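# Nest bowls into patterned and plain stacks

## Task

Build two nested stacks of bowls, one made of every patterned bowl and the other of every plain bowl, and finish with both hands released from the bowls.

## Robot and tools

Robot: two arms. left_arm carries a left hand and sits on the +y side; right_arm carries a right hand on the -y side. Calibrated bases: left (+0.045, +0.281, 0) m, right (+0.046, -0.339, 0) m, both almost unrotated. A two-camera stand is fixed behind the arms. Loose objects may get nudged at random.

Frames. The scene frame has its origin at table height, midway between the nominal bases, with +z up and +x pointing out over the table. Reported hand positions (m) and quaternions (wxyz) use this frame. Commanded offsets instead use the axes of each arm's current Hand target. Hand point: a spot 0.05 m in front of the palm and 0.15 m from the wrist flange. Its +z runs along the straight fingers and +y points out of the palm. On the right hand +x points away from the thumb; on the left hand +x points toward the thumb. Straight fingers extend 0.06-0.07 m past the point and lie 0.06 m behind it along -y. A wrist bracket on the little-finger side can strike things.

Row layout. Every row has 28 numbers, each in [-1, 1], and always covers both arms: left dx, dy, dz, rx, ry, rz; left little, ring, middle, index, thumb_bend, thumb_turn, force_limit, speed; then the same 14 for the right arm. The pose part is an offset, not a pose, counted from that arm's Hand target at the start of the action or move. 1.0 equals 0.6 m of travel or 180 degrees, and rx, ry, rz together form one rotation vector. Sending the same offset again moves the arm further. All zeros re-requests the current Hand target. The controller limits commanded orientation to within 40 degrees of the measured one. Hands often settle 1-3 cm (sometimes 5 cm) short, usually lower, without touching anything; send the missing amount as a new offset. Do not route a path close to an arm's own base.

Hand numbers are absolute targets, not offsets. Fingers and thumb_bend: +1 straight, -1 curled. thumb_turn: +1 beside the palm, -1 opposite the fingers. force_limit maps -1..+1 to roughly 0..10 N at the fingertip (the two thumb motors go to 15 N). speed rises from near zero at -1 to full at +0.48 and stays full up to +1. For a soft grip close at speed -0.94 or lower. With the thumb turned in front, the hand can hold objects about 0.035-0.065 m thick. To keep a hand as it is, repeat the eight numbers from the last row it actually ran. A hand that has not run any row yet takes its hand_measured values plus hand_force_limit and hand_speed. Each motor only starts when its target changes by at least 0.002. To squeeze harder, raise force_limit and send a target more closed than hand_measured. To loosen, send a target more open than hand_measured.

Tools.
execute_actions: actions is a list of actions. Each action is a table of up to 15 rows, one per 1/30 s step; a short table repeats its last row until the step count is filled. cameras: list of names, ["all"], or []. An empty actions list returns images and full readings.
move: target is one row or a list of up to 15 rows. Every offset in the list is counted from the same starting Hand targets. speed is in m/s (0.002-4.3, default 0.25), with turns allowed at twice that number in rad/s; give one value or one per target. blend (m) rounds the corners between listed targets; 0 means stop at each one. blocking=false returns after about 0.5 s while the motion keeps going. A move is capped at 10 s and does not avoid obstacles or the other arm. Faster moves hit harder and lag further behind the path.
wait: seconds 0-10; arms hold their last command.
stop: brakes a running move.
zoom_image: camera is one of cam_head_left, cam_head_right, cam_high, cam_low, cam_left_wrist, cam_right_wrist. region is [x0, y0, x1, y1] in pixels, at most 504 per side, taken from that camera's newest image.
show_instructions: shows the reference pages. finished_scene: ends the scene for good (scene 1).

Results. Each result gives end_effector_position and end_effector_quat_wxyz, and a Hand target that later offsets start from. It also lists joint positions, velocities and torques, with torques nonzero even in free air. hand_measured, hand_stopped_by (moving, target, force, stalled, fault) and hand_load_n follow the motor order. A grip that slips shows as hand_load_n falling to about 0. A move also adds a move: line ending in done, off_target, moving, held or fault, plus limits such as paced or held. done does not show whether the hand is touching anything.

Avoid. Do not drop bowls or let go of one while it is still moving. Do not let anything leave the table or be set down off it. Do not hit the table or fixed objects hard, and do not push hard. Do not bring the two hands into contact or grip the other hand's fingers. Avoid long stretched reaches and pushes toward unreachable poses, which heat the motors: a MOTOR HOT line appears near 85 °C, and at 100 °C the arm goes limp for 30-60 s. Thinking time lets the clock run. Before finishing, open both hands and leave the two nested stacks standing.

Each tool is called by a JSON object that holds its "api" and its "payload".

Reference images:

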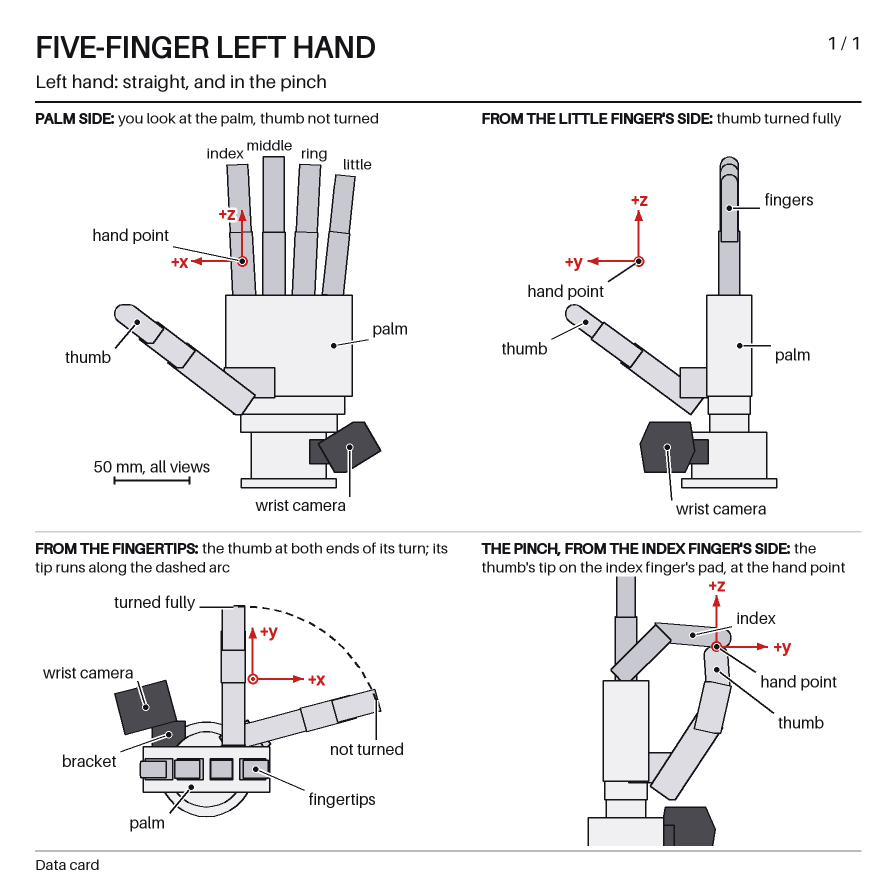

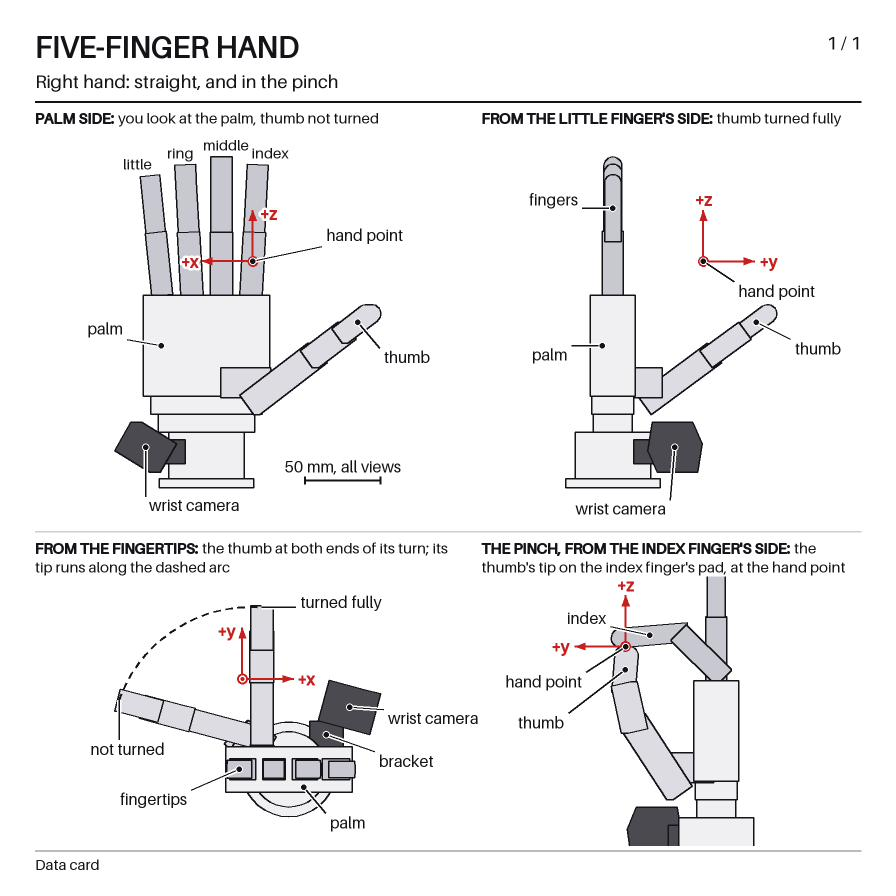

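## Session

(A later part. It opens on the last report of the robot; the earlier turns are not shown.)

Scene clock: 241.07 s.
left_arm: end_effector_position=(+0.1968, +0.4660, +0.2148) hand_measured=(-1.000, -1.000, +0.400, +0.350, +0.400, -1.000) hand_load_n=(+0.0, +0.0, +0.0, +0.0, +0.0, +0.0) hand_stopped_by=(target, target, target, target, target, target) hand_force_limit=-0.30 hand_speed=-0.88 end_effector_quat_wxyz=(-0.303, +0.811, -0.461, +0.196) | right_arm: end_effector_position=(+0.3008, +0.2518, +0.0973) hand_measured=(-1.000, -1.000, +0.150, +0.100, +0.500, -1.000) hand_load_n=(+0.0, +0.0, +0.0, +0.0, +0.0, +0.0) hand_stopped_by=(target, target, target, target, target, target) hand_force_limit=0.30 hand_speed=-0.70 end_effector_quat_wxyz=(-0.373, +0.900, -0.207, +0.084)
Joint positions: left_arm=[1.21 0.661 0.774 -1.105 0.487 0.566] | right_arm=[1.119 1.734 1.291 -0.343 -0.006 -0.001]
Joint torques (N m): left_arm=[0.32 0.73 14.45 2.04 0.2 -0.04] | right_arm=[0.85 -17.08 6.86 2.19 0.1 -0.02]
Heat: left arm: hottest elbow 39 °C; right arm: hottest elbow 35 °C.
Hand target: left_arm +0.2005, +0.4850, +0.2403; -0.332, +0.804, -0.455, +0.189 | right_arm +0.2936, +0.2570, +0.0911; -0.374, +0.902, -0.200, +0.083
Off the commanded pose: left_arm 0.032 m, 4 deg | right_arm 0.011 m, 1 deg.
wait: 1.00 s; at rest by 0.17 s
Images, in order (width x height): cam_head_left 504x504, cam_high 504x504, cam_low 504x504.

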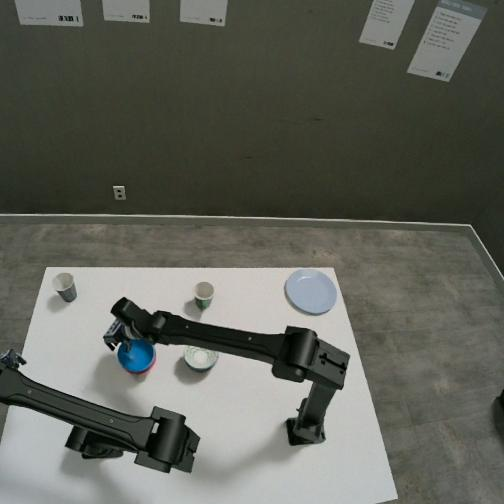

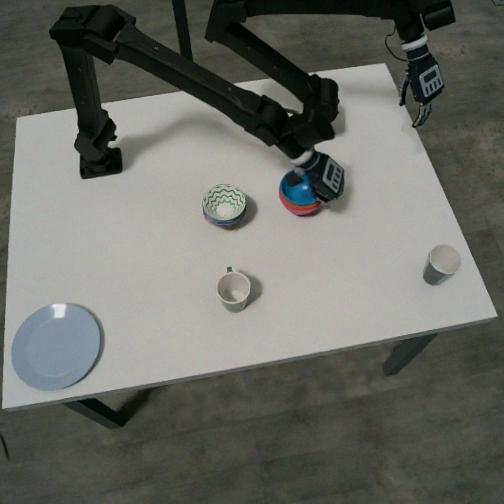

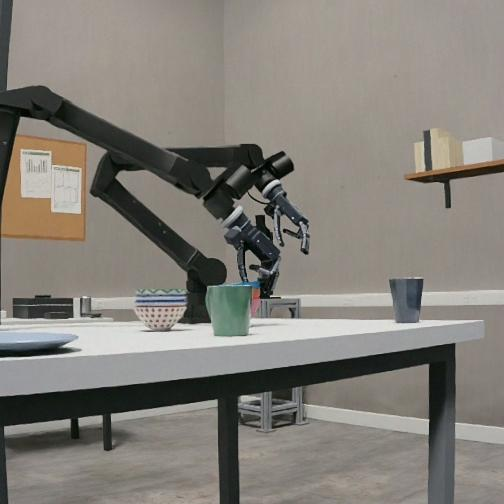

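{"api": "execute_actions", "payload": {"actions": [[[0,0,0,0,0,0,-1,-1,0.4,0.35,0.4,-1,-0.3,-0.88,0,0,0,0,0,0,-1,-1,1,1,0.5,-1,0.3,-0.5]]]}}

{"api": "wait", "payload": {"seconds": 0.8}}

{"api": "move", "payload": {"target": [0,0,0,0,0,0,-1,-1,0.4,0.35,0.4,-1,-0.3,-0.88,0,-0.12,-0.12,0,0,0,-1,-1,1,1,0.5,-1,0.3,-0.5], "speed": 0.1, "cameras": ["cam_low","cam_head_left","cam_head_right","cam_high"]}}

{"api": "zoom_image", "payload": {"camera": "cam_low", "region": [200, 260, 270, 330]}}

{"api": "zoom_image", "payload": {"camera": "cam_high", "region": [270, 150, 340, 220]}}

{"api": "zoom_image", "payload": {"camera": "cam_head_left", "region": [100, 320, 170, 390]}}

{"api": "zoom_image", "payload": {"camera": "cam_head_right", "region": [110, 320, 180, 390]}}

Scene clock: 243.07 s.
left_arm: end_effector_position=(+0.1968, +0.4660, +0.2148) hand_measured=(-1.000, -1.000, +0.400, +0.350, +0.400, -1.000) hand_load_n=(+0.0, +0.0, +0.0, +0.0, +0.0, +0.0) hand_stopped_by=(target, target, target, target, target, target) hand_force_limit=-0.30 hand_speed=-0.88 end_effector_quat_wxyz=(-0.303, +0.811, -0.461, +0.196) | right_arm: end_effector_position=(+0.3008, +0.2518, +0.0973) hand_measured=(-1.000, -1.000, +1.000, +1.000, +0.500, -1.000) hand_load_n=(+0.0, +0.0, +0.0, +0.0, +0.0, +0.0) hand_stopped_by=(target, target, target, target, target, target) hand_force_limit=0.30 hand_speed=-0.50 end_effector_quat_wxyz=(-0.373, +0.900, -0.207, +0.084)
Joint positions: left_arm=[1.21 0.661 0.774 -1.105 0.487 0.566] | right_arm=[1.119 1.734 1.291 -0.343 -0.006 -0.001]
Joint torques (N m): left_arm=[0.38 0.79 14.45 2.02 0.2 -0.04] | right_arm=[0.79 -17.14 6.86 2.22 0.1 -0.02]
Heat: left arm: hottest elbow 39 °C; right arm: hottest elbow 35 °C.
Hand target: left_arm +0.2005, +0.4850, +0.2403; -0.332, +0.804, -0.455, +0.189 | right_arm +0.2936, +0.2570, +0.0911; -0.374, +0.902, -0.200, +0.083
Off the commanded pose: left_arm 0.032 m, 4 deg | right_arm 0.011 m, 1 deg.
Step readings (end_effector_position of left_arm | right_arm):
0: (+0.1968, +0.4660, +0.2148) | (+0.3008, +0.2518, +0.0973)
1: (+0.1968, +0.4660, +0.2148) | (+0.3008, +0.2518, +0.0973)
2: (+0.1968, +0.4660, +0.2148) | (+0.3008, +0.2518, +0.0973)
4: (+0.1968, +0.4660, +0.2148) | (+0.3008, +0.2518, +0.0973)
8: (+0.1968, +0.4660, +0.2148) | (+0.3008, +0.2518, +0.0973)
15: (+0.1968, +0.4660, +0.2148) | (+0.3008, +0.2518, +0.0973)

Scene clock: 243.87 s.
left_arm: end_effector_position=(+0.1968, +0.4660, +0.2148) hand_measured=(-1.000, -1.000, +0.400, +0.350, +0.400, -1.000) hand_load_n=(+0.0, +0.0, +0.0, +0.0, +0.0, +0.0) hand_stopped_by=(target, target, target, target, target, target) hand_force_limit=-0.30 hand_speed=-0.88 end_effector_quat_wxyz=(-0.303, +0.811, -0.461, +0.196) | right_arm: end_effector_position=(+0.3008, +0.2518, +0.0973) hand_measured=(-1.000, -1.000, +1.000, +1.000, +0.500, -1.000) hand_load_n=(+0.0, +0.0, +0.0, +0.0, +0.0, +0.0) hand_stopped_by=(target, target, target, target, target, target) hand_force_limit=0.30 hand_speed=-0.50 end_effector_quat_wxyz=(-0.373, +0.900, -0.207, +0.084)
Joint positions: left_arm=[1.21 0.661 0.774 -1.105 0.487 0.566] | right_arm=[1.119 1.734 1.291 -0.343 -0.006 -0.001]
Joint torques (N m): left_arm=[0.26 0.91 14.48 2.06 0.21 -0.04] | right_arm=[0.85 -17.08 6.87 2.22 0.1 -0.02]
Heat: left arm: hottest elbow 39 °C; right arm: hottest elbow 35 °C.
Hand target: left_arm +0.2005, +0.4850, +0.2403; -0.332, +0.804, -0.455, +0.189 | right_arm +0.2936, +0.2570, +0.0911; -0.374, +0.902, -0.200, +0.083
Off the commanded pose: left_arm 0.032 m, 4 deg | right_arm 0.011 m, 1 deg.
wait: 0.80 s; at rest by 0.17 s

Scene clock: 245.53 s.
left_arm: end_effector_position=(+0.1968, +0.4660, +0.2148) hand_measured=(-1.000, -1.000, +0.400, +0.350, +0.400, -1.000) hand_load_n=(+0.5, +0.0, +0.0, +0.0, +0.0, +0.0) hand_stopped_by=(target, target, target, target, target, target) hand_force_limit=-0.30 hand_speed=-0.88 end_effector_quat_wxyz=(-0.303, +0.811, -0.461, +0.196) | right_arm: end_effector_position=(+0.2937, +0.2373, +0.1563) hand_measured=(-1.000, -1.000, +1.000, +1.000, +0.500, -1.000) hand_load_n=(+0.0, +0.0, +0.0, +0.0, +0.0, +0.0) hand_stopped_by=(target, target, target, target, target, target) hand_force_limit=0.30 hand_speed=-0.50 end_effector_quat_wxyz=(-0.345, +0.912, -0.210, +0.077)
Joint positions: left_arm=[1.21 0.661 0.774 -1.105 0.487 0.566] | right_arm=[1.119 1.669 1.395 -0.575 -0.006 -0.001]
Joint torques (N m): left_arm=[0.32 0.73 14.48 2.06 0.21 -0.04] | right_arm=[0.85 -18.73 11.28 1.25 0.09 -0.01]
Heat: left arm: hottest elbow 39 °C; right arm: hottest elbow 35 °C.
Hand target: left_arm +0.2005, +0.4850, +0.2403; -0.332, +0.804, -0.455, +0.189 | right_arm +0.2937, +0.2570, +0.1931; -0.374, +0.902, -0.200, +0.083
Off the commanded pose: left_arm 0.032 m, 4 deg | right_arm 0.042 m, 4 deg.
move: off_target (left_arm, right_arm)
Images, in order (width x height): cam_head_left 504x504, cam_head_right 504x504, cam_high 504x504, cam_low 504x504.

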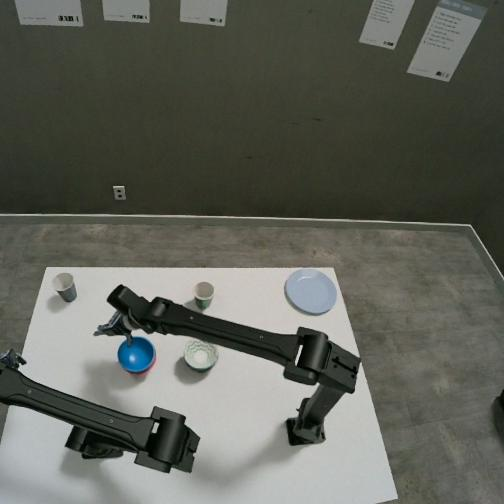

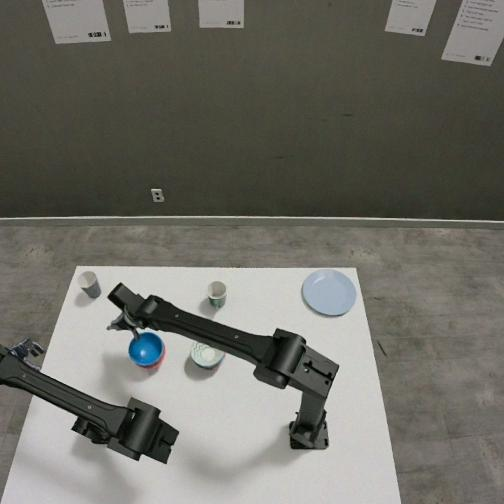

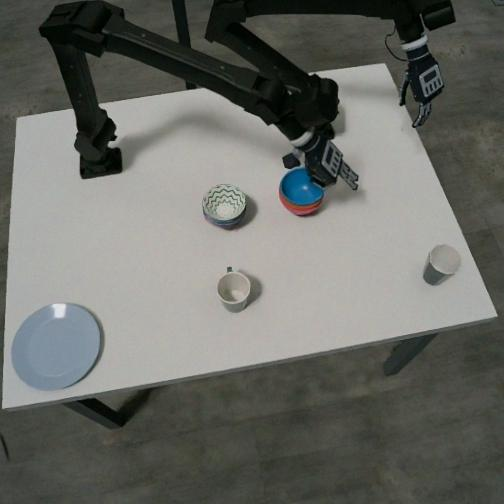

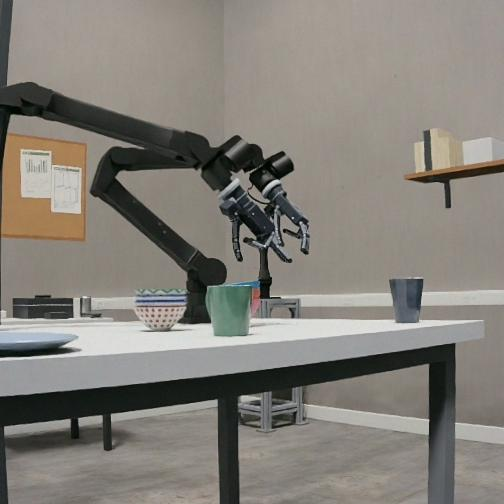

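Scaled by 7.200 from the camera's 504x504 image, which has a finer 720x720 frame.

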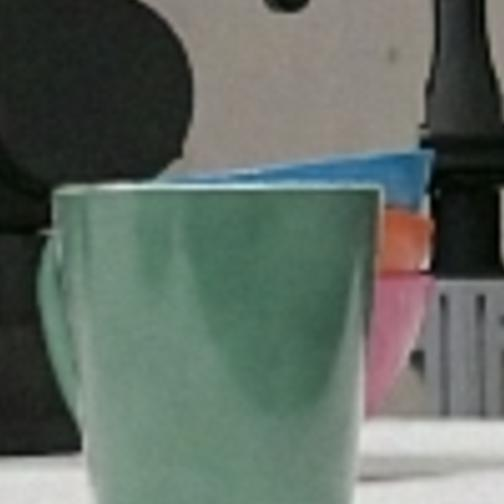

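Scaled by 7.200 from the camera's 504x504 image, which has a finer 720x720 frame.

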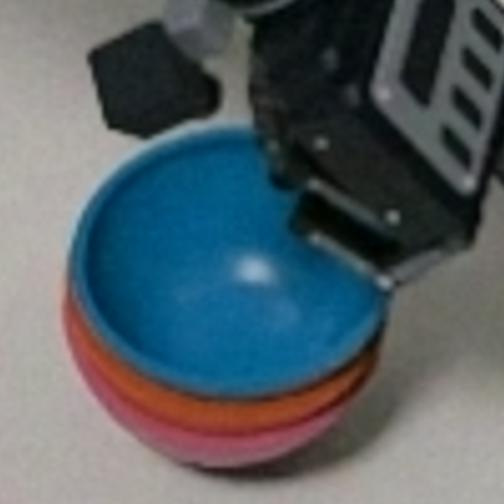

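Scaled by 7.200 from the camera's 504x504 image, which has a finer 720x720 frame.

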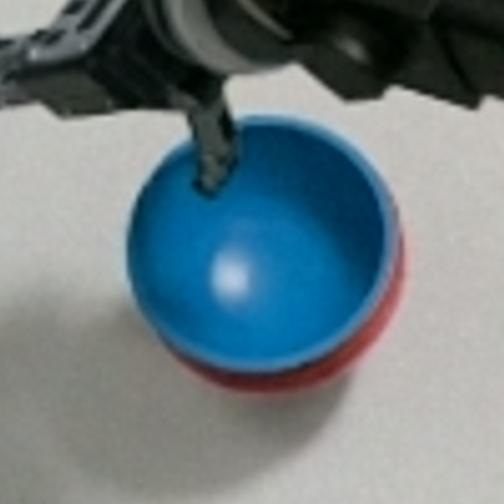

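Scaled by 7.200 from the camera's 504x504 image, which has a finer 720x720 frame.

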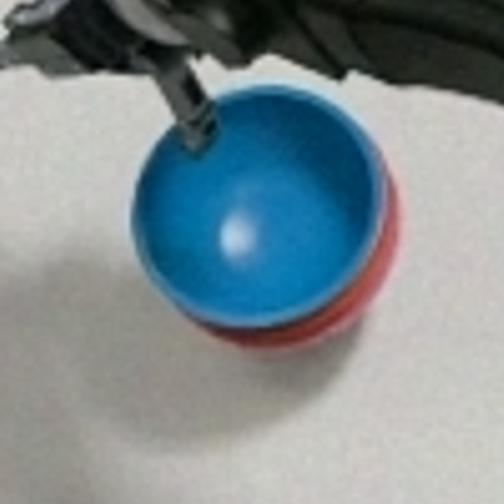

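{"api": "execute_actions", "payload": {"actions": [[[0,0,0,0,0,0,-1,-1,0.4,0.35,0.4,-1,-0.3,-0.88,0,0,0,0,0,0,-1,-1,-0.2,-0.25,0.6,-1,0.0,-0.2]]]}}

{"api": "wait", "payload": {"seconds": 0.5}}

{"api": "move", "payload": {"target": [0,0,0,0,0,0,-1,-1,0.4,0.35,0.4,-1,-0.3,-0.88,0,0.098,0.0873,0,0,0,-1,-1,-0.2,-0.25,0.6,-1,0.0,-0.2], "speed": 0.08, "cameras": ["cam_low","cam_head_left","cam_head_right","cam_high","cam_right_wrist"]}}

{"api": "zoom_image", "payload": {"camera": "cam_low", "region": [200, 250, 280, 330]}}

{"api": "zoom_image", "payload": {"camera": "cam_head_left", "region": [100, 320, 170, 390]}}

Scene clock: 248.67 s.
left_arm: end_effector_position=(+0.1968, +0.4660, +0.2148) hand_measured=(-1.000, -1.000, +0.400, +0.350, +0.400, -1.000) hand_load_n=(+0.0, +0.0, +0.0, +0.0, +0.0, +0.0) hand_stopped_by=(target, target, target, target, target, target) hand_force_limit=-0.30 hand_speed=-0.88 end_effector_quat_wxyz=(-0.303, +0.811, -0.461, +0.196) | right_arm: end_effector_position=(+0.2936, +0.2371, +0.1562) hand_measured=(-1.000, -1.000, -0.200, -0.250, +0.600, -1.000) hand_load_n=(+0.0, +0.0, +0.0, +0.0, +0.0, +0.0) hand_stopped_by=(target, target, target, target, target, target) hand_force_limit=0.00 hand_speed=-0.20 end_effector_quat_wxyz=(-0.344, +0.912, -0.210, +0.077)
Joint positions: left_arm=[1.21 0.661 0.774 -1.105 0.487 0.566] | right_arm=[1.119 1.669 1.395 -0.576 -0.006 -0.001]
Joint torques (N m): left_arm=[0.32 0.67 14.45 2.04 0.2 -0.04] | right_arm=[0.79 -18.73 11.26 1.21 0.08 -0.01]
Heat: left arm: hottest elbow 39 °C; right arm: hottest elbow 36 °C.
Hand target: left_arm +0.2005, +0.4850, +0.2403; -0.332, +0.804, -0.455, +0.189 | right_arm +0.2937, +0.2570, +0.1931; -0.374, +0.902, -0.200, +0.083
Off the commanded pose: left_arm 0.032 m, 4 deg | right_arm 0.042 m, 4 deg.
Step readings (end_effector_position of left_arm | right_arm):
0: (+0.1968, +0.4660, +0.2148) | (+0.2937, +0.2373, +0.1563)
1: (+0.1968, +0.4660, +0.2148) | (+0.2937, +0.2373, +0.1563)
2: (+0.1968, +0.4660, +0.2148) | (+0.2937, +0.2373, +0.1563)
4: (+0.1968, +0.4660, +0.2148) | (+0.2937, +0.2372, +0.1563)
8: (+0.1968, +0.4660, +0.2148) | (+0.2936, +0.2371, +0.1562)
15: (+0.1968, +0.4660, +0.2148) | (+0.2936, +0.2371, +0.1562)

Scene clock: 249.17 s.
left_arm: end_effector_position=(+0.1968, +0.4660, +0.2148) hand_measured=(-1.000, -1.000, +0.400, +0.350, +0.400, -1.000) hand_load_n=(+0.0, +0.0, +0.0, +0.0, +0.0, +0.0) hand_stopped_by=(target, target, target, target, target, target) hand_force_limit=-0.30 hand_speed=-0.88 end_effector_quat_wxyz=(-0.303, +0.811, -0.461, +0.196) | right_arm: end_effector_position=(+0.2936, +0.2371, +0.1562) hand_measured=(-1.000, -1.000, -0.200, -0.250, +0.600, -1.000) hand_load_n=(+0.0, +0.0, +0.5, +0.0, +0.0, +0.0) hand_stopped_by=(target, target, target, target, target, target) hand_force_limit=0.00 hand_speed=-0.20 end_effector_quat_wxyz=(-0.344, +0.912, -0.210, +0.077)
Joint positions: left_arm=[1.21 0.661 0.774 -1.105 0.487 0.566] | right_arm=[1.119 1.669 1.395 -0.576 -0.006 -0.001]
Joint torques (N m): left_arm=[0.44 0.67 14.46 2 0.2 -0.05] | right_arm=[0.79 -18.73 11.26 1.22 0.08 -0.02]
Heat: left arm: hottest elbow 39 °C; right arm: hottest elbow 36 °C.
Hand target: left_arm +0.2005, +0.4850, +0.2403; -0.332, +0.804, -0.455, +0.189 | right_arm +0.2937, +0.2570, +0.1931; -0.374, +0.902, -0.200, +0.083
Off the commanded pose: left_arm 0.032 m, 4 deg | right_arm 0.042 m, 4 deg.
wait: 0.50 s; at rest by 0.17 s

Scene clock: 250.80 s.
left_arm: end_effector_position=(+0.1968, +0.4660, +0.2148) hand_measured=(-1.000, -1.000, +0.400, +0.350, +0.400, -1.000) hand_load_n=(+0.0, +0.0, +0.0, +0.0, +0.0, +0.0) hand_stopped_by=(target, target, target, target, target, target) hand_force_limit=-0.30 hand_speed=-0.88 end_effector_quat_wxyz=(-0.303, +0.811, -0.461, +0.196) | right_arm: end_effector_position=(+0.2987, +0.2475, +0.1227) hand_measured=(-1.000, -1.000, -0.200, -0.250, +0.600, -1.000) hand_load_n=(+0.0, +0.0, +0.0, +0.0, +0.0, +0.0) hand_stopped_by=(target, target, target, target, target, target) hand_force_limit=0.00 hand_speed=-0.20 end_effector_quat_wxyz=(-0.374, +0.900, -0.207, +0.084)
Joint positions: left_arm=[1.21 0.661 0.774 -1.105 0.487 0.566] | right_arm=[1.119 1.695 1.311 -0.399 -0.006 -0.001]
Joint torques (N m): left_arm=[0.32 0.62 14.48 2.02 0.2 -0.03] | right_arm=[0.85 -16.44 6.9 2.29 0.1 -0.02]
Heat: left arm: hottest elbow 39 °C; right arm: hottest elbow 36 °C.
Hand target: left_arm +0.2005, +0.4850, +0.2403; -0.332, +0.804, -0.455, +0.189 | right_arm +0.2917, +0.2529, +0.1143; -0.374, +0.902, -0.200, +0.083
Off the commanded pose: left_arm 0.032 m, 4 deg | right_arm 0.012 m, 1 deg.
move: off_target (left_arm, right_arm)
camera_calibration:
cam_right_wrist: T_world_to_cam=[[-0.107315, -0.750174, -0.652474, 0.294885], [-0.963388, -0.0837188, 0.254706, 0.27421], [-0.245698, 0.65592, -0.713724, 0.112307], [0, 0, 0, 1]] pos_world=[0.323409, 0.170507, 0.202718]
Images, in order (width x height): cam_head_left 504x504, cam_head_right 504x504, cam_high 504x504, cam_low 504x504, cam_right_wrist 504x504.

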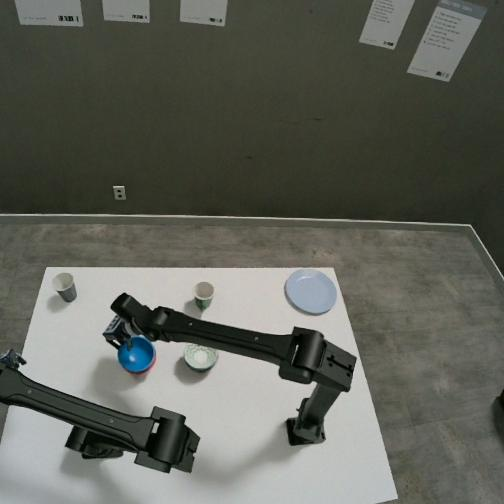

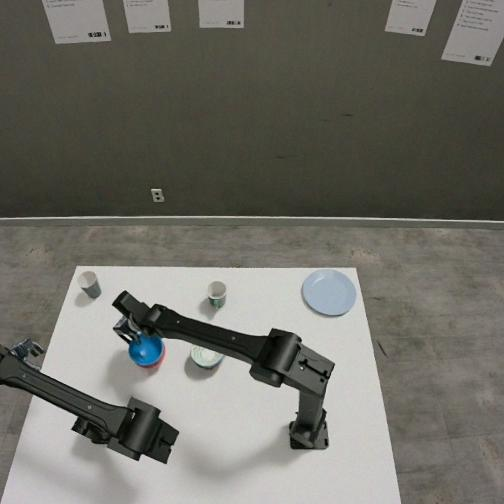

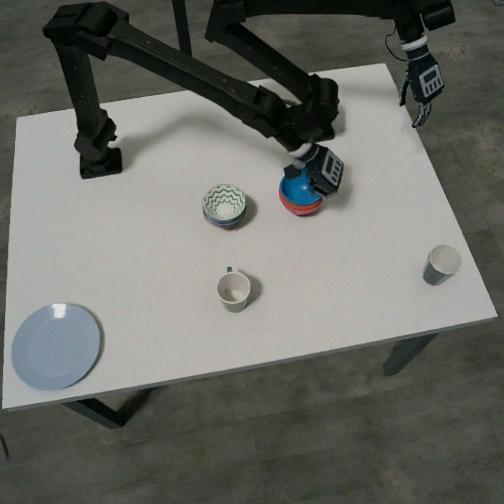

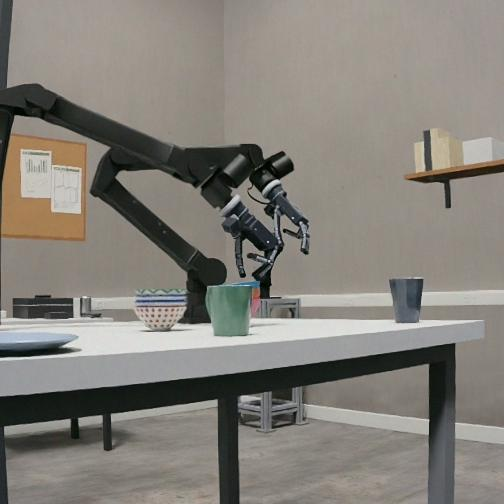

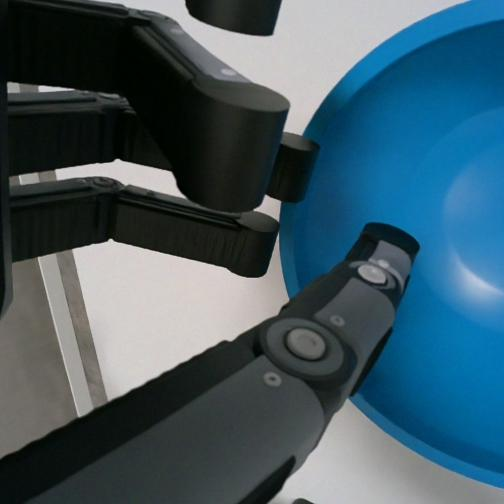

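Scaled by 6.300 from the camera's 504x504 image, which has a finer 720x720 frame.

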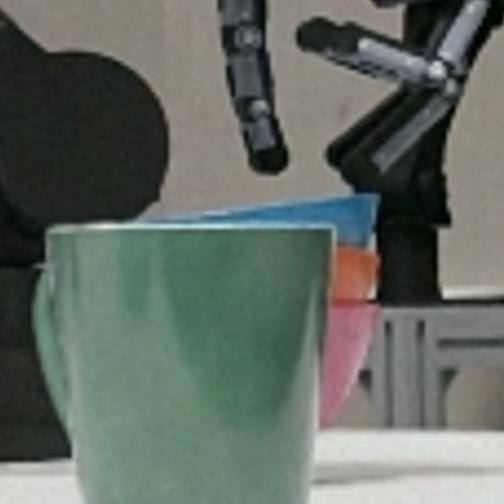

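Scaled by 7.200 from the camera's 504x504 image, which has a finer 720x720 frame.

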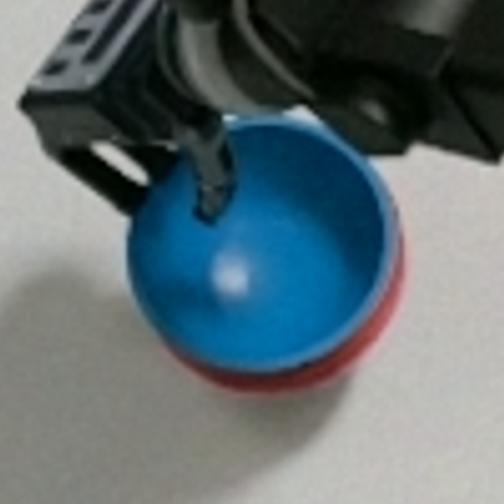

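{"api": "move", "payload": {"target": [0,0,0,0,0,0,-1,-1,0.4,0.35,0.4,-1,-0.3,-0.88,0,0.013,0.013,0,0,0,-1,-1,-0.2,-0.25,0.6,-1,0.0,-0.2], "speed": 0.03, "cameras": ["cam_low","cam_head_left"]}}

{"api": "zoom_image", "payload": {"camera": "cam_low", "region": [200, 250, 280, 330]}}

Scene clock: 252.70 s.
left_arm: end_effector_position=(+0.1968, +0.4660, +0.2148) hand_measured=(-1.000, -1.000, +0.400, +0.350, +0.400, -1.000) hand_load_n=(+0.0, +0.0, +0.0, +0.0, +0.0, +0.5) hand_stopped_by=(target, target, target, target, target, target) hand_force_limit=-0.30 hand_speed=-0.88 end_effector_quat_wxyz=(-0.303, +0.811, -0.461, +0.196) | right_arm: end_effector_position=(+0.2995, +0.2490, +0.1184) hand_measured=(-1.000, -1.000, -0.200, -0.250, +0.600, -1.000) hand_load_n=(+0.0, +0.0, -0.5, +0.0, +0.0, +0.0) hand_stopped_by=(target, target, target, target, target, target) hand_force_limit=0.00 hand_speed=-0.20 end_effector_quat_wxyz=(-0.380, +0.898, -0.207, +0.085)
Joint positions: left_arm=[1.21 0.661 0.774 -1.105 0.487 0.566] | right_arm=[1.119 1.699 1.298 -0.371 -0.006 -0.001]
Joint torques (N m): left_arm=[0.38 0.91 14.48 2.02 0.2 -0.03] | right_arm=[0.79 -15.97 6.65 2.33 0.1 -0.02]
Heat: left arm: hottest elbow 39 °C; right arm: hottest elbow 36 °C.
Hand target: left_arm +0.2005, +0.4850, +0.2403; -0.332, +0.804, -0.455, +0.189 | right_arm +0.2918, +0.2530, +0.1035; -0.374, +0.902, -0.200, +0.083
Off the commanded pose: left_arm 0.032 m, 4 deg | right_arm 0.017 m, 1 deg.
move: off_target (left_arm, right_arm)
Images, in order (width x height): cam_head_left 504x504, cam_low 504x504.

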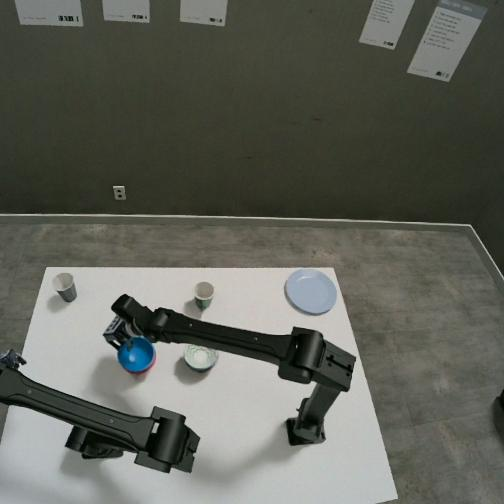

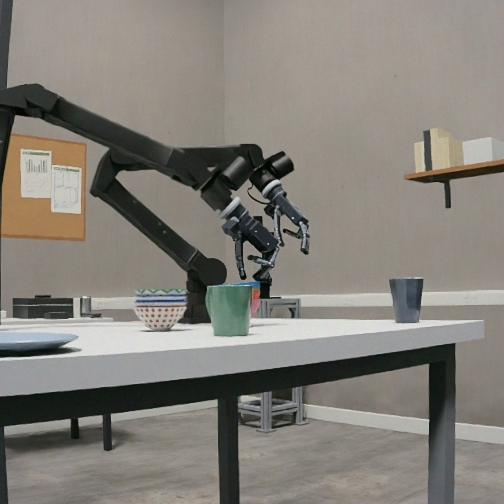

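Scaled by 6.300 from the camera's 504x504 image, which has a finer 720x720 frame.

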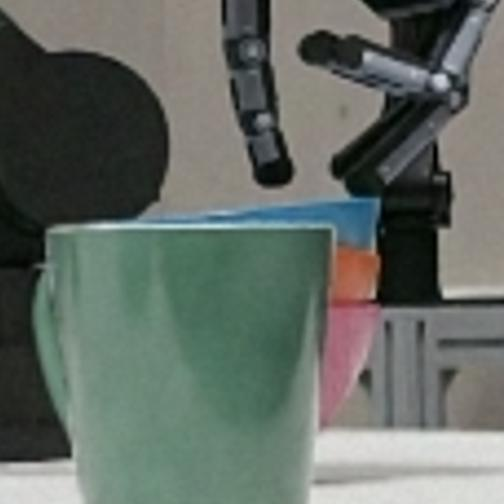

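{"api": "move", "payload": {"target": [0,0,0,0,0,0,-1,-1,0.4,0.35,0.4,-1,-0.3,-0.88,0,0.012,0.012,0,0,0,-1,-1,-0.2,-0.25,0.6,-1,0.0,-0.2], "speed": 0.03, "cameras": ["cam_low","cam_head_left"]}}

{"api": "zoom_image", "payload": {"camera": "cam_low", "region": [200, 250, 280, 330]}}

{"api": "zoom_image", "payload": {"camera": "cam_head_left", "region": [100, 320, 170, 390]}}

Scene clock: 254.07 s.
left_arm: end_effector_position=(+0.1968, +0.4660, +0.2148) hand_measured=(-1.000, -1.000, +0.400, +0.350, +0.400, -1.000) hand_load_n=(+0.0, +0.0, +0.0, +0.0, +0.0, +0.0) hand_stopped_by=(target, target, target, target, target, target) hand_force_limit=-0.30 hand_speed=-0.88 end_effector_quat_wxyz=(-0.303, +0.811, -0.461, +0.196) | right_arm: end_effector_position=(+0.2994, +0.2490, +0.1078) hand_measured=(-1.000, -1.000, -0.200, -0.250, +0.600, -1.000) hand_load_n=(+0.0, +0.0, -0.5, +0.0, +0.0, +0.0) hand_stopped_by=(target, target, target, target, target, target) hand_force_limit=0.00 hand_speed=-0.20 end_effector_quat_wxyz=(-0.379, +0.898, -0.207, +0.085)
Joint positions: left_arm=[1.21 0.661 0.774 -1.105 0.487 0.566] | right_arm=[1.119 1.71 1.283 -0.346 -0.006 -0.001]
Joint torques (N m): left_arm=[0.26 0.79 14.46 2.03 0.21 -0.03] | right_arm=[0.79 -15.85 6.6 2.28 0.1 -0.02]
Heat: left arm: hottest elbow 39 °C; right arm: hottest elbow 36 °C.
Hand target: left_arm +0.2005, +0.4850, +0.2403; -0.332, +0.804, -0.455, +0.189 | right_arm +0.2917, +0.2529, +0.0929; -0.374, +0.902, -0.200, +0.083
Off the commanded pose: left_arm 0.032 m, 4 deg | right_arm 0.017 m, 1 deg.
move: off_target (left_arm, right_arm)
Images, in order (width x height): cam_head_left 504x504, cam_low 504x504.

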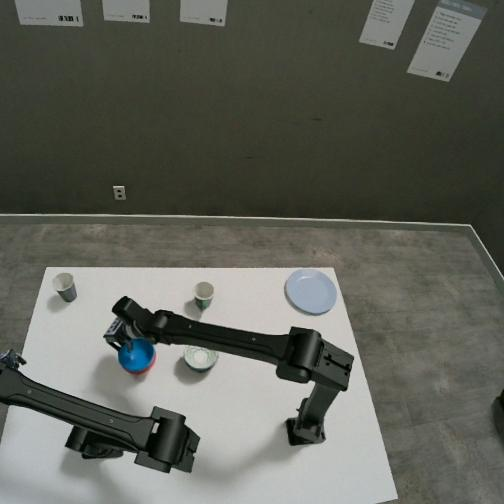

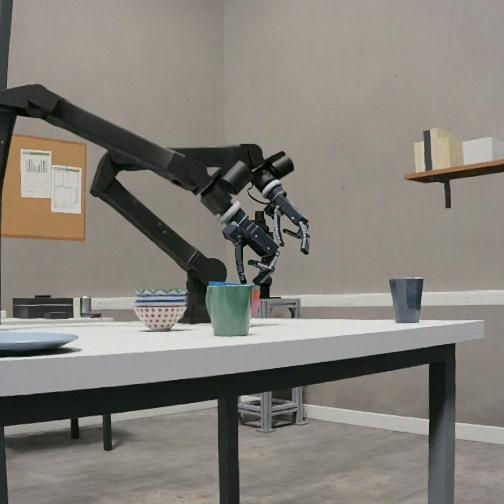

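Scaled by 6.300 from the camera's 504x504 image, which has a finer 720x720 frame.

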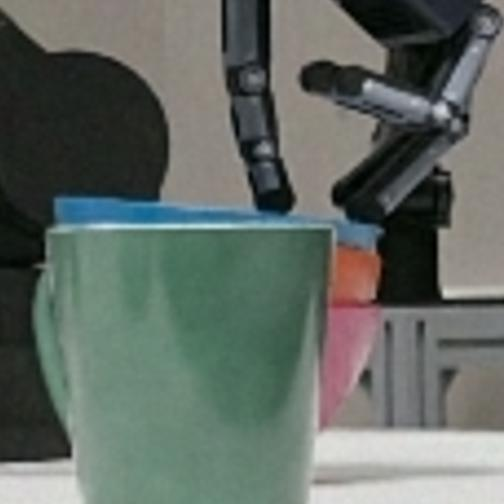

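Scaled by 7.200 from the camera's 504x504 image, which has a finer 720x720 frame.

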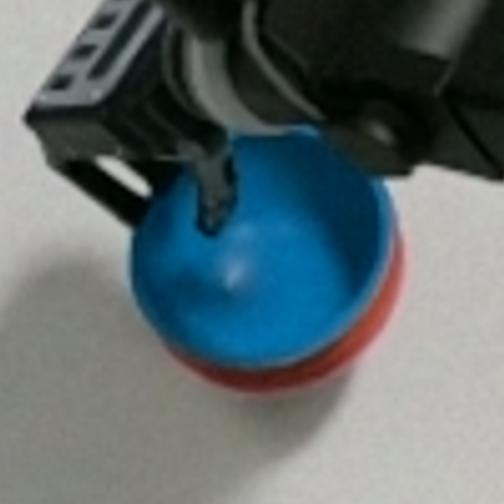

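{"api": "move", "payload": {"target": [0,0,0,0,0,0,-1,-1,0.4,0.35,0.4,-1,-0.3,-0.88,0,-0.09,-0.09,0,0,0,-1,-1,-0.2,-0.25,0.6,-1,0.0,-0.2], "speed": 0.12, "cameras": ["cam_low","cam_head_left","cam_high"]}}

{"api": "zoom_image", "payload": {"camera": "cam_low", "region": [200, 250, 280, 330]}}

{"api": "zoom_image", "payload": {"camera": "cam_head_left", "region": [100, 320, 170, 390]}}

{"api": "zoom_image", "payload": {"camera": "cam_high", "region": [270, 150, 340, 220]}}

Scene clock: 258.63 s.
left_arm: end_effector_position=(+0.1968, +0.4660, +0.2148) hand_measured=(-1.000, -1.000, +0.400, +0.350, +0.400, -1.000) hand_load_n=(+0.0, +0.0, +0.0, +0.0, +0.0, +0.0) hand_stopped_by=(target, target, target, target, target, target) hand_force_limit=-0.30 hand_speed=-0.88 end_effector_quat_wxyz=(-0.303, +0.811, -0.461, +0.196) | right_arm: end_effector_position=(+0.2918, +0.2334, +0.1377) hand_measured=(-1.000, -1.000, -0.200, -0.250, +0.600, -1.000) hand_load_n=(+0.0, +0.0, +0.0, +0.0, +0.0, +0.0) hand_stopped_by=(target, target, target, target, target, target) hand_force_limit=0.00 hand_speed=-0.20 end_effector_quat_wxyz=(-0.349, +0.910, -0.210, +0.078)
Joint positions: left_arm=[1.21 0.661 0.774 -1.105 0.487 0.566] | right_arm=[1.119 1.668 1.34 -0.512 -0.006 -0.001]
Joint torques (N m): left_arm=[0.38 0.85 14.43 2.03 0.2 -0.04] | right_arm=[0.85 -18.2 10.89 1.18 0.08 -0.02]
Heat: left arm: hottest elbow 39 °C; right arm: hottest elbow 36 °C.
Hand target: left_arm +0.2005, +0.4850, +0.2403; -0.332, +0.804, -0.455, +0.189 | right_arm +0.2918, +0.2529, +0.1695; -0.374, +0.902, -0.200, +0.083
Off the commanded pose: left_arm 0.032 m, 4 deg | right_arm 0.037 m, 3 deg.
move: off_target (left_arm, right_arm)
Images, in order (width x height): cam_head_left 504x504, cam_high 504x504, cam_low 504x504.

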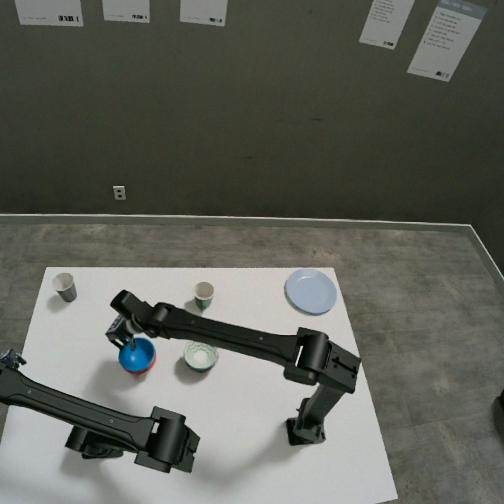

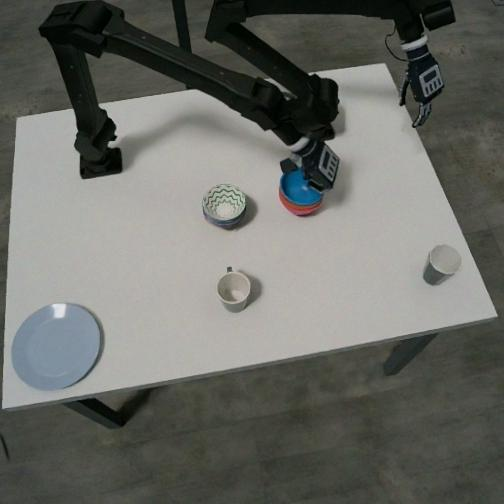

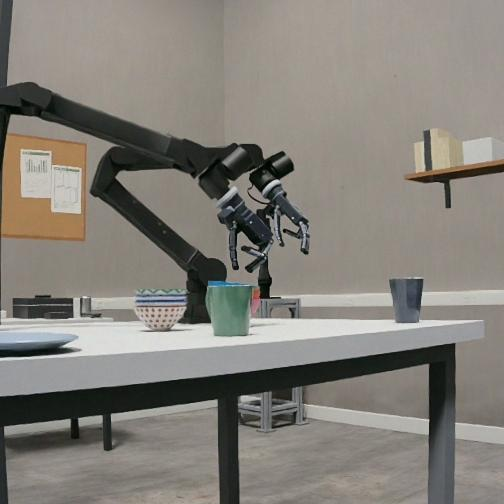

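Scaled by 6.300 from the camera's 504x504 image, which has a finer 720x720 frame.

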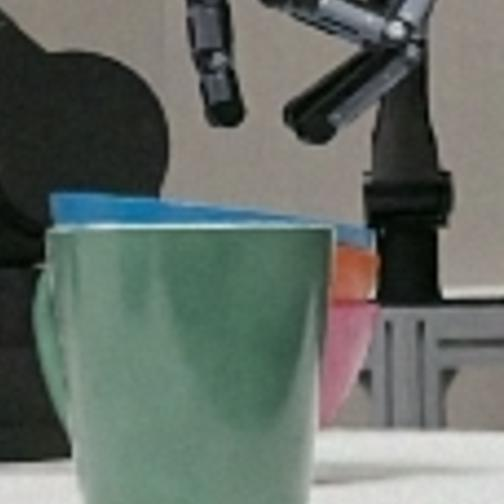

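Scaled by 7.200 from the camera's 504x504 image, which has a finer 720x720 frame.

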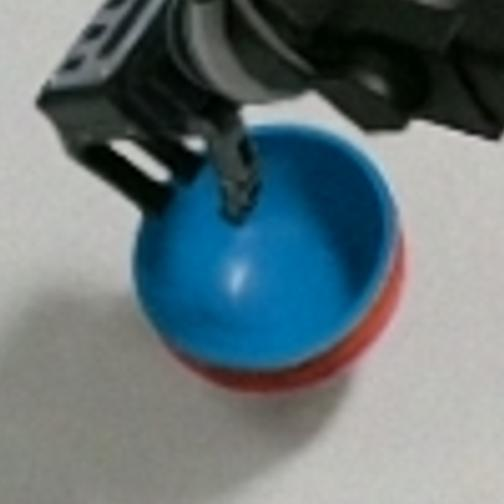

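Scaled by 7.200 from the camera's 504x504 image, which has a finer 720x720 frame.

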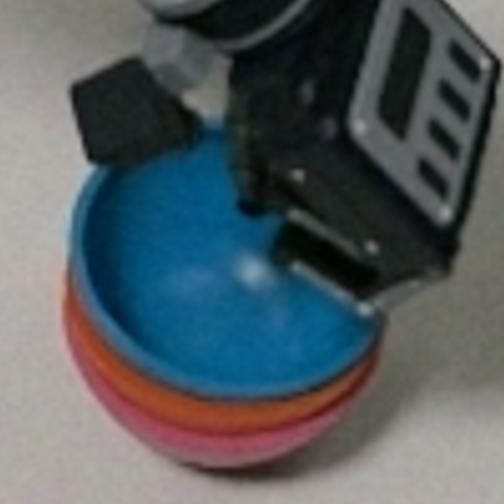

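{"api": "move", "payload": {"target": [0,0,0,0,0,0,-1,-1,0.4,0.35,0.4,-1,-0.3,-0.88,0,0.1845,-0.0796,0,0,0,-1,-1,-0.2,-0.25,0.6,-1,0.0,-0.2], "speed": 0.12, "cameras": ["cam_low","cam_head_left","cam_high"]}}

{"api": "zoom_image", "payload": {"camera": "cam_low", "region": [180, 230, 280, 330]}}

{"api": "zoom_image", "payload": {"camera": "cam_head_left", "region": [100, 320, 190, 410]}}

{"api": "zoom_image", "payload": {"camera": "cam_high", "region": [250, 130, 340, 220]}}

Scene clock: 261.60 s.
left_arm: end_effector_position=(+0.1968, +0.4660, +0.2148) hand_measured=(-1.000, -1.000, +0.400, +0.350, +0.400, -1.000) hand_load_n=(+0.5, +0.0, +0.0, +0.0, +0.0, +0.0) hand_stopped_by=(target, target, target, target, target, target) hand_force_limit=-0.30 hand_speed=-0.88 end_effector_quat_wxyz=(-0.303, +0.811, -0.461, +0.196) | right_arm: end_effector_position=(+0.2503, +0.1490, +0.1188) hand_measured=(-1.000, -1.000, -0.200, -0.250, +0.600, -1.000) hand_load_n=(+0.0, +0.0, +0.0, +0.0, +0.5, +0.0) hand_stopped_by=(target, target, target, target, target, target) hand_force_limit=0.00 hand_speed=-0.20 end_effector_quat_wxyz=(-0.363, +0.904, -0.208, +0.081)
Joint positions: left_arm=[1.21 0.661 0.774 -1.105 0.487 0.566] | right_arm=[1.119 1.44 1.005 -0.373 -0.006 -0.001]
Joint torques (N m): left_arm=[0.38 0.85 14.48 2.02 0.21 -0.05] | right_arm=[0.73 -14.8 6.37 2.18 0.05 -0.03]
Heat: left arm: hottest elbow 39 °C; right arm: hottest elbow 36 °C.
Hand target: left_arm +0.2005, +0.4850, +0.2403; -0.332, +0.804, -0.455, +0.189 | right_arm +0.2443, +0.1514, +0.1250; -0.374, +0.902, -0.200, +0.083
Off the commanded pose: left_arm 0.032 m, 4 deg | right_arm 0.009 m, 2 deg.
move: off_target (left_arm)
Images, in order (width x height): cam_head_left 504x504, cam_high 504x504, cam_low 504x504.

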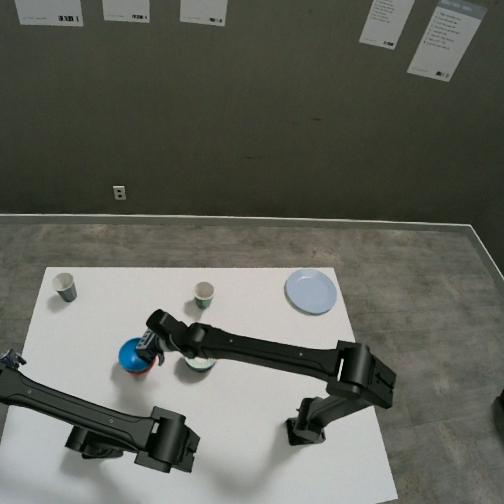

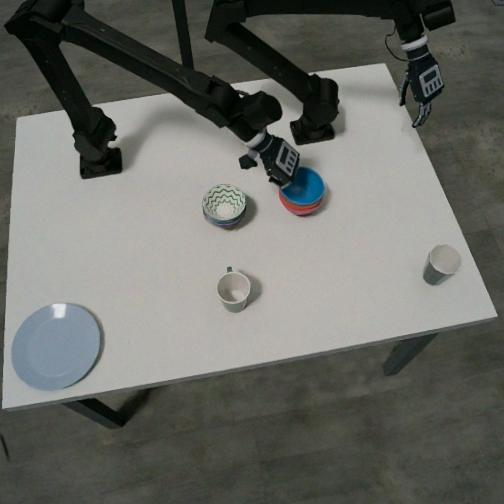

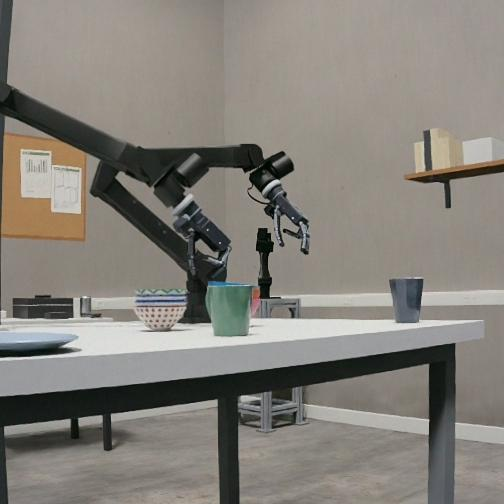

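Scaled by 5.040 from the camera's 504x504 image, which has a finer 720x720 frame.

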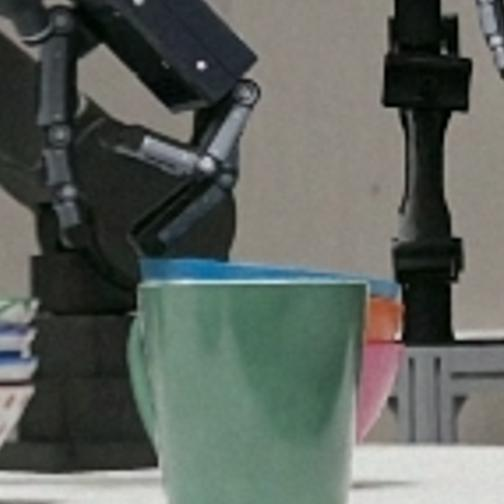

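Scaled by 5.600 from the camera's 504x504 image, which has a finer 720x720 frame.

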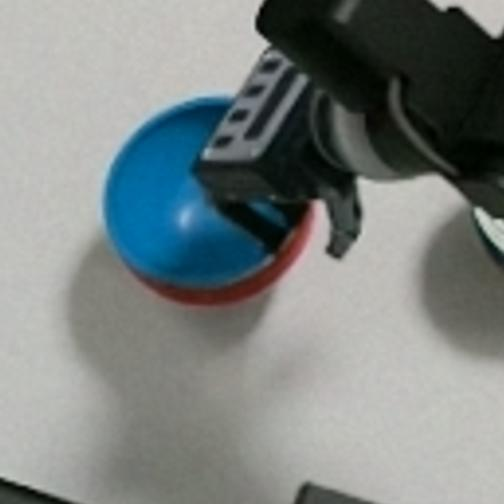

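Scaled by 5.600 from the camera's 504x504 image, which has a finer 720x720 frame.

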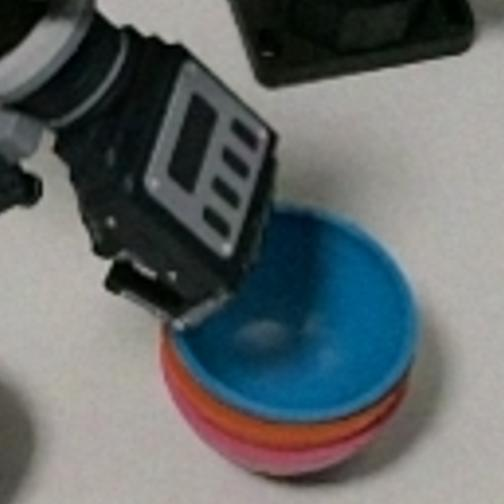

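{"api": "move", "payload": {"target": [0,0,0,0,0,0,-1,-1,0.4,0.35,0.4,-1,-0.3,-0.88,0,0.0142,0.0142,0,0,0,-1,-1,-0.2,-0.25,0.6,-1,0.0,-0.2], "speed": 0.03, "cameras": ["cam_low"]}}

{"api": "zoom_image", "payload": {"camera": "cam_low", "region": [180, 230, 280, 330]}}

Scene clock: 262.93 s.
left_arm: end_effector_position=(+0.1968, +0.4660, +0.2148) hand_measured=(-1.000, -1.000, +0.400, +0.350, +0.400, -1.000) hand_load_n=(+0.0, +0.0, +0.0, +0.0, +0.0, +0.0) hand_stopped_by=(target, target, target, target, target, target) hand_force_limit=-0.30 hand_speed=-0.88 end_effector_quat_wxyz=(-0.303, +0.811, -0.461, +0.196) | right_arm: end_effector_position=(+0.2505, +0.1493, +0.1142) hand_measured=(-1.000, -1.000, -0.200, -0.250, +0.600, -1.000) hand_load_n=(+0.0, +0.0, -0.5, +0.0, +0.0, +0.0) hand_stopped_by=(target, target, target, target, target, target) hand_force_limit=0.00 hand_speed=-0.20 end_effector_quat_wxyz=(-0.370, +0.902, -0.208, +0.083)
Joint positions: left_arm=[1.21 0.661 0.774 -1.105 0.487 0.566] | right_arm=[1.119 1.44 0.986 -0.339 -0.006 -0.001]
Joint torques (N m): left_arm=[0.21 0.73 14.43 1.96 0.2 -0.05] | right_arm=[0.73 -13.39 6.39 2.03 0.05 -0.03]
Heat: left arm: hottest elbow 39 °C; right arm: hottest elbow 36 °C.
Hand target: left_arm +0.2005, +0.4850, +0.2403; -0.332, +0.804, -0.455, +0.189 | right_arm +0.2444, +0.1514, +0.1130; -0.374, +0.902, -0.200, +0.083
Off the commanded pose: left_arm 0.032 m, 4 deg | right_arm 0.007 m, 1 deg.
move: off_target (left_arm)
Images, in order (width x height): cam_low 504x504.

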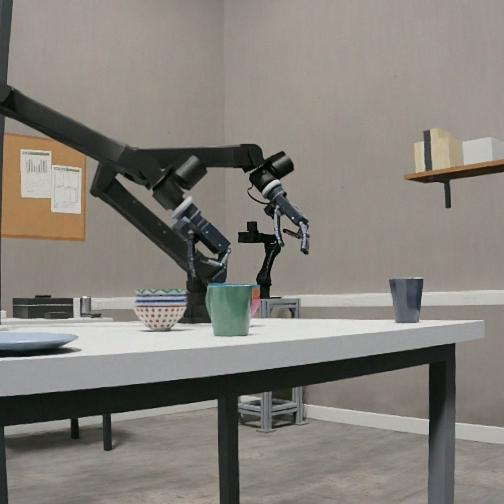

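Scaled by 5.040 from the camera's 504x504 image, which has a finer 720x720 frame.

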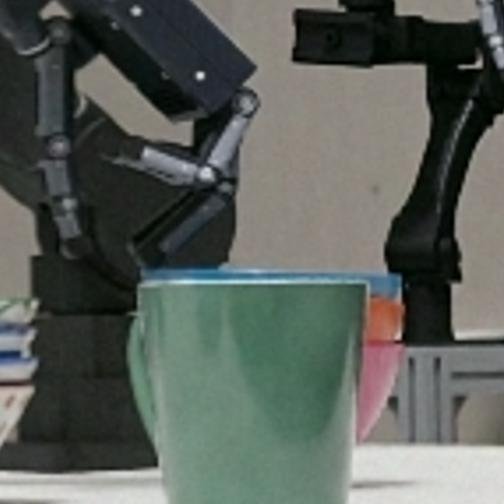

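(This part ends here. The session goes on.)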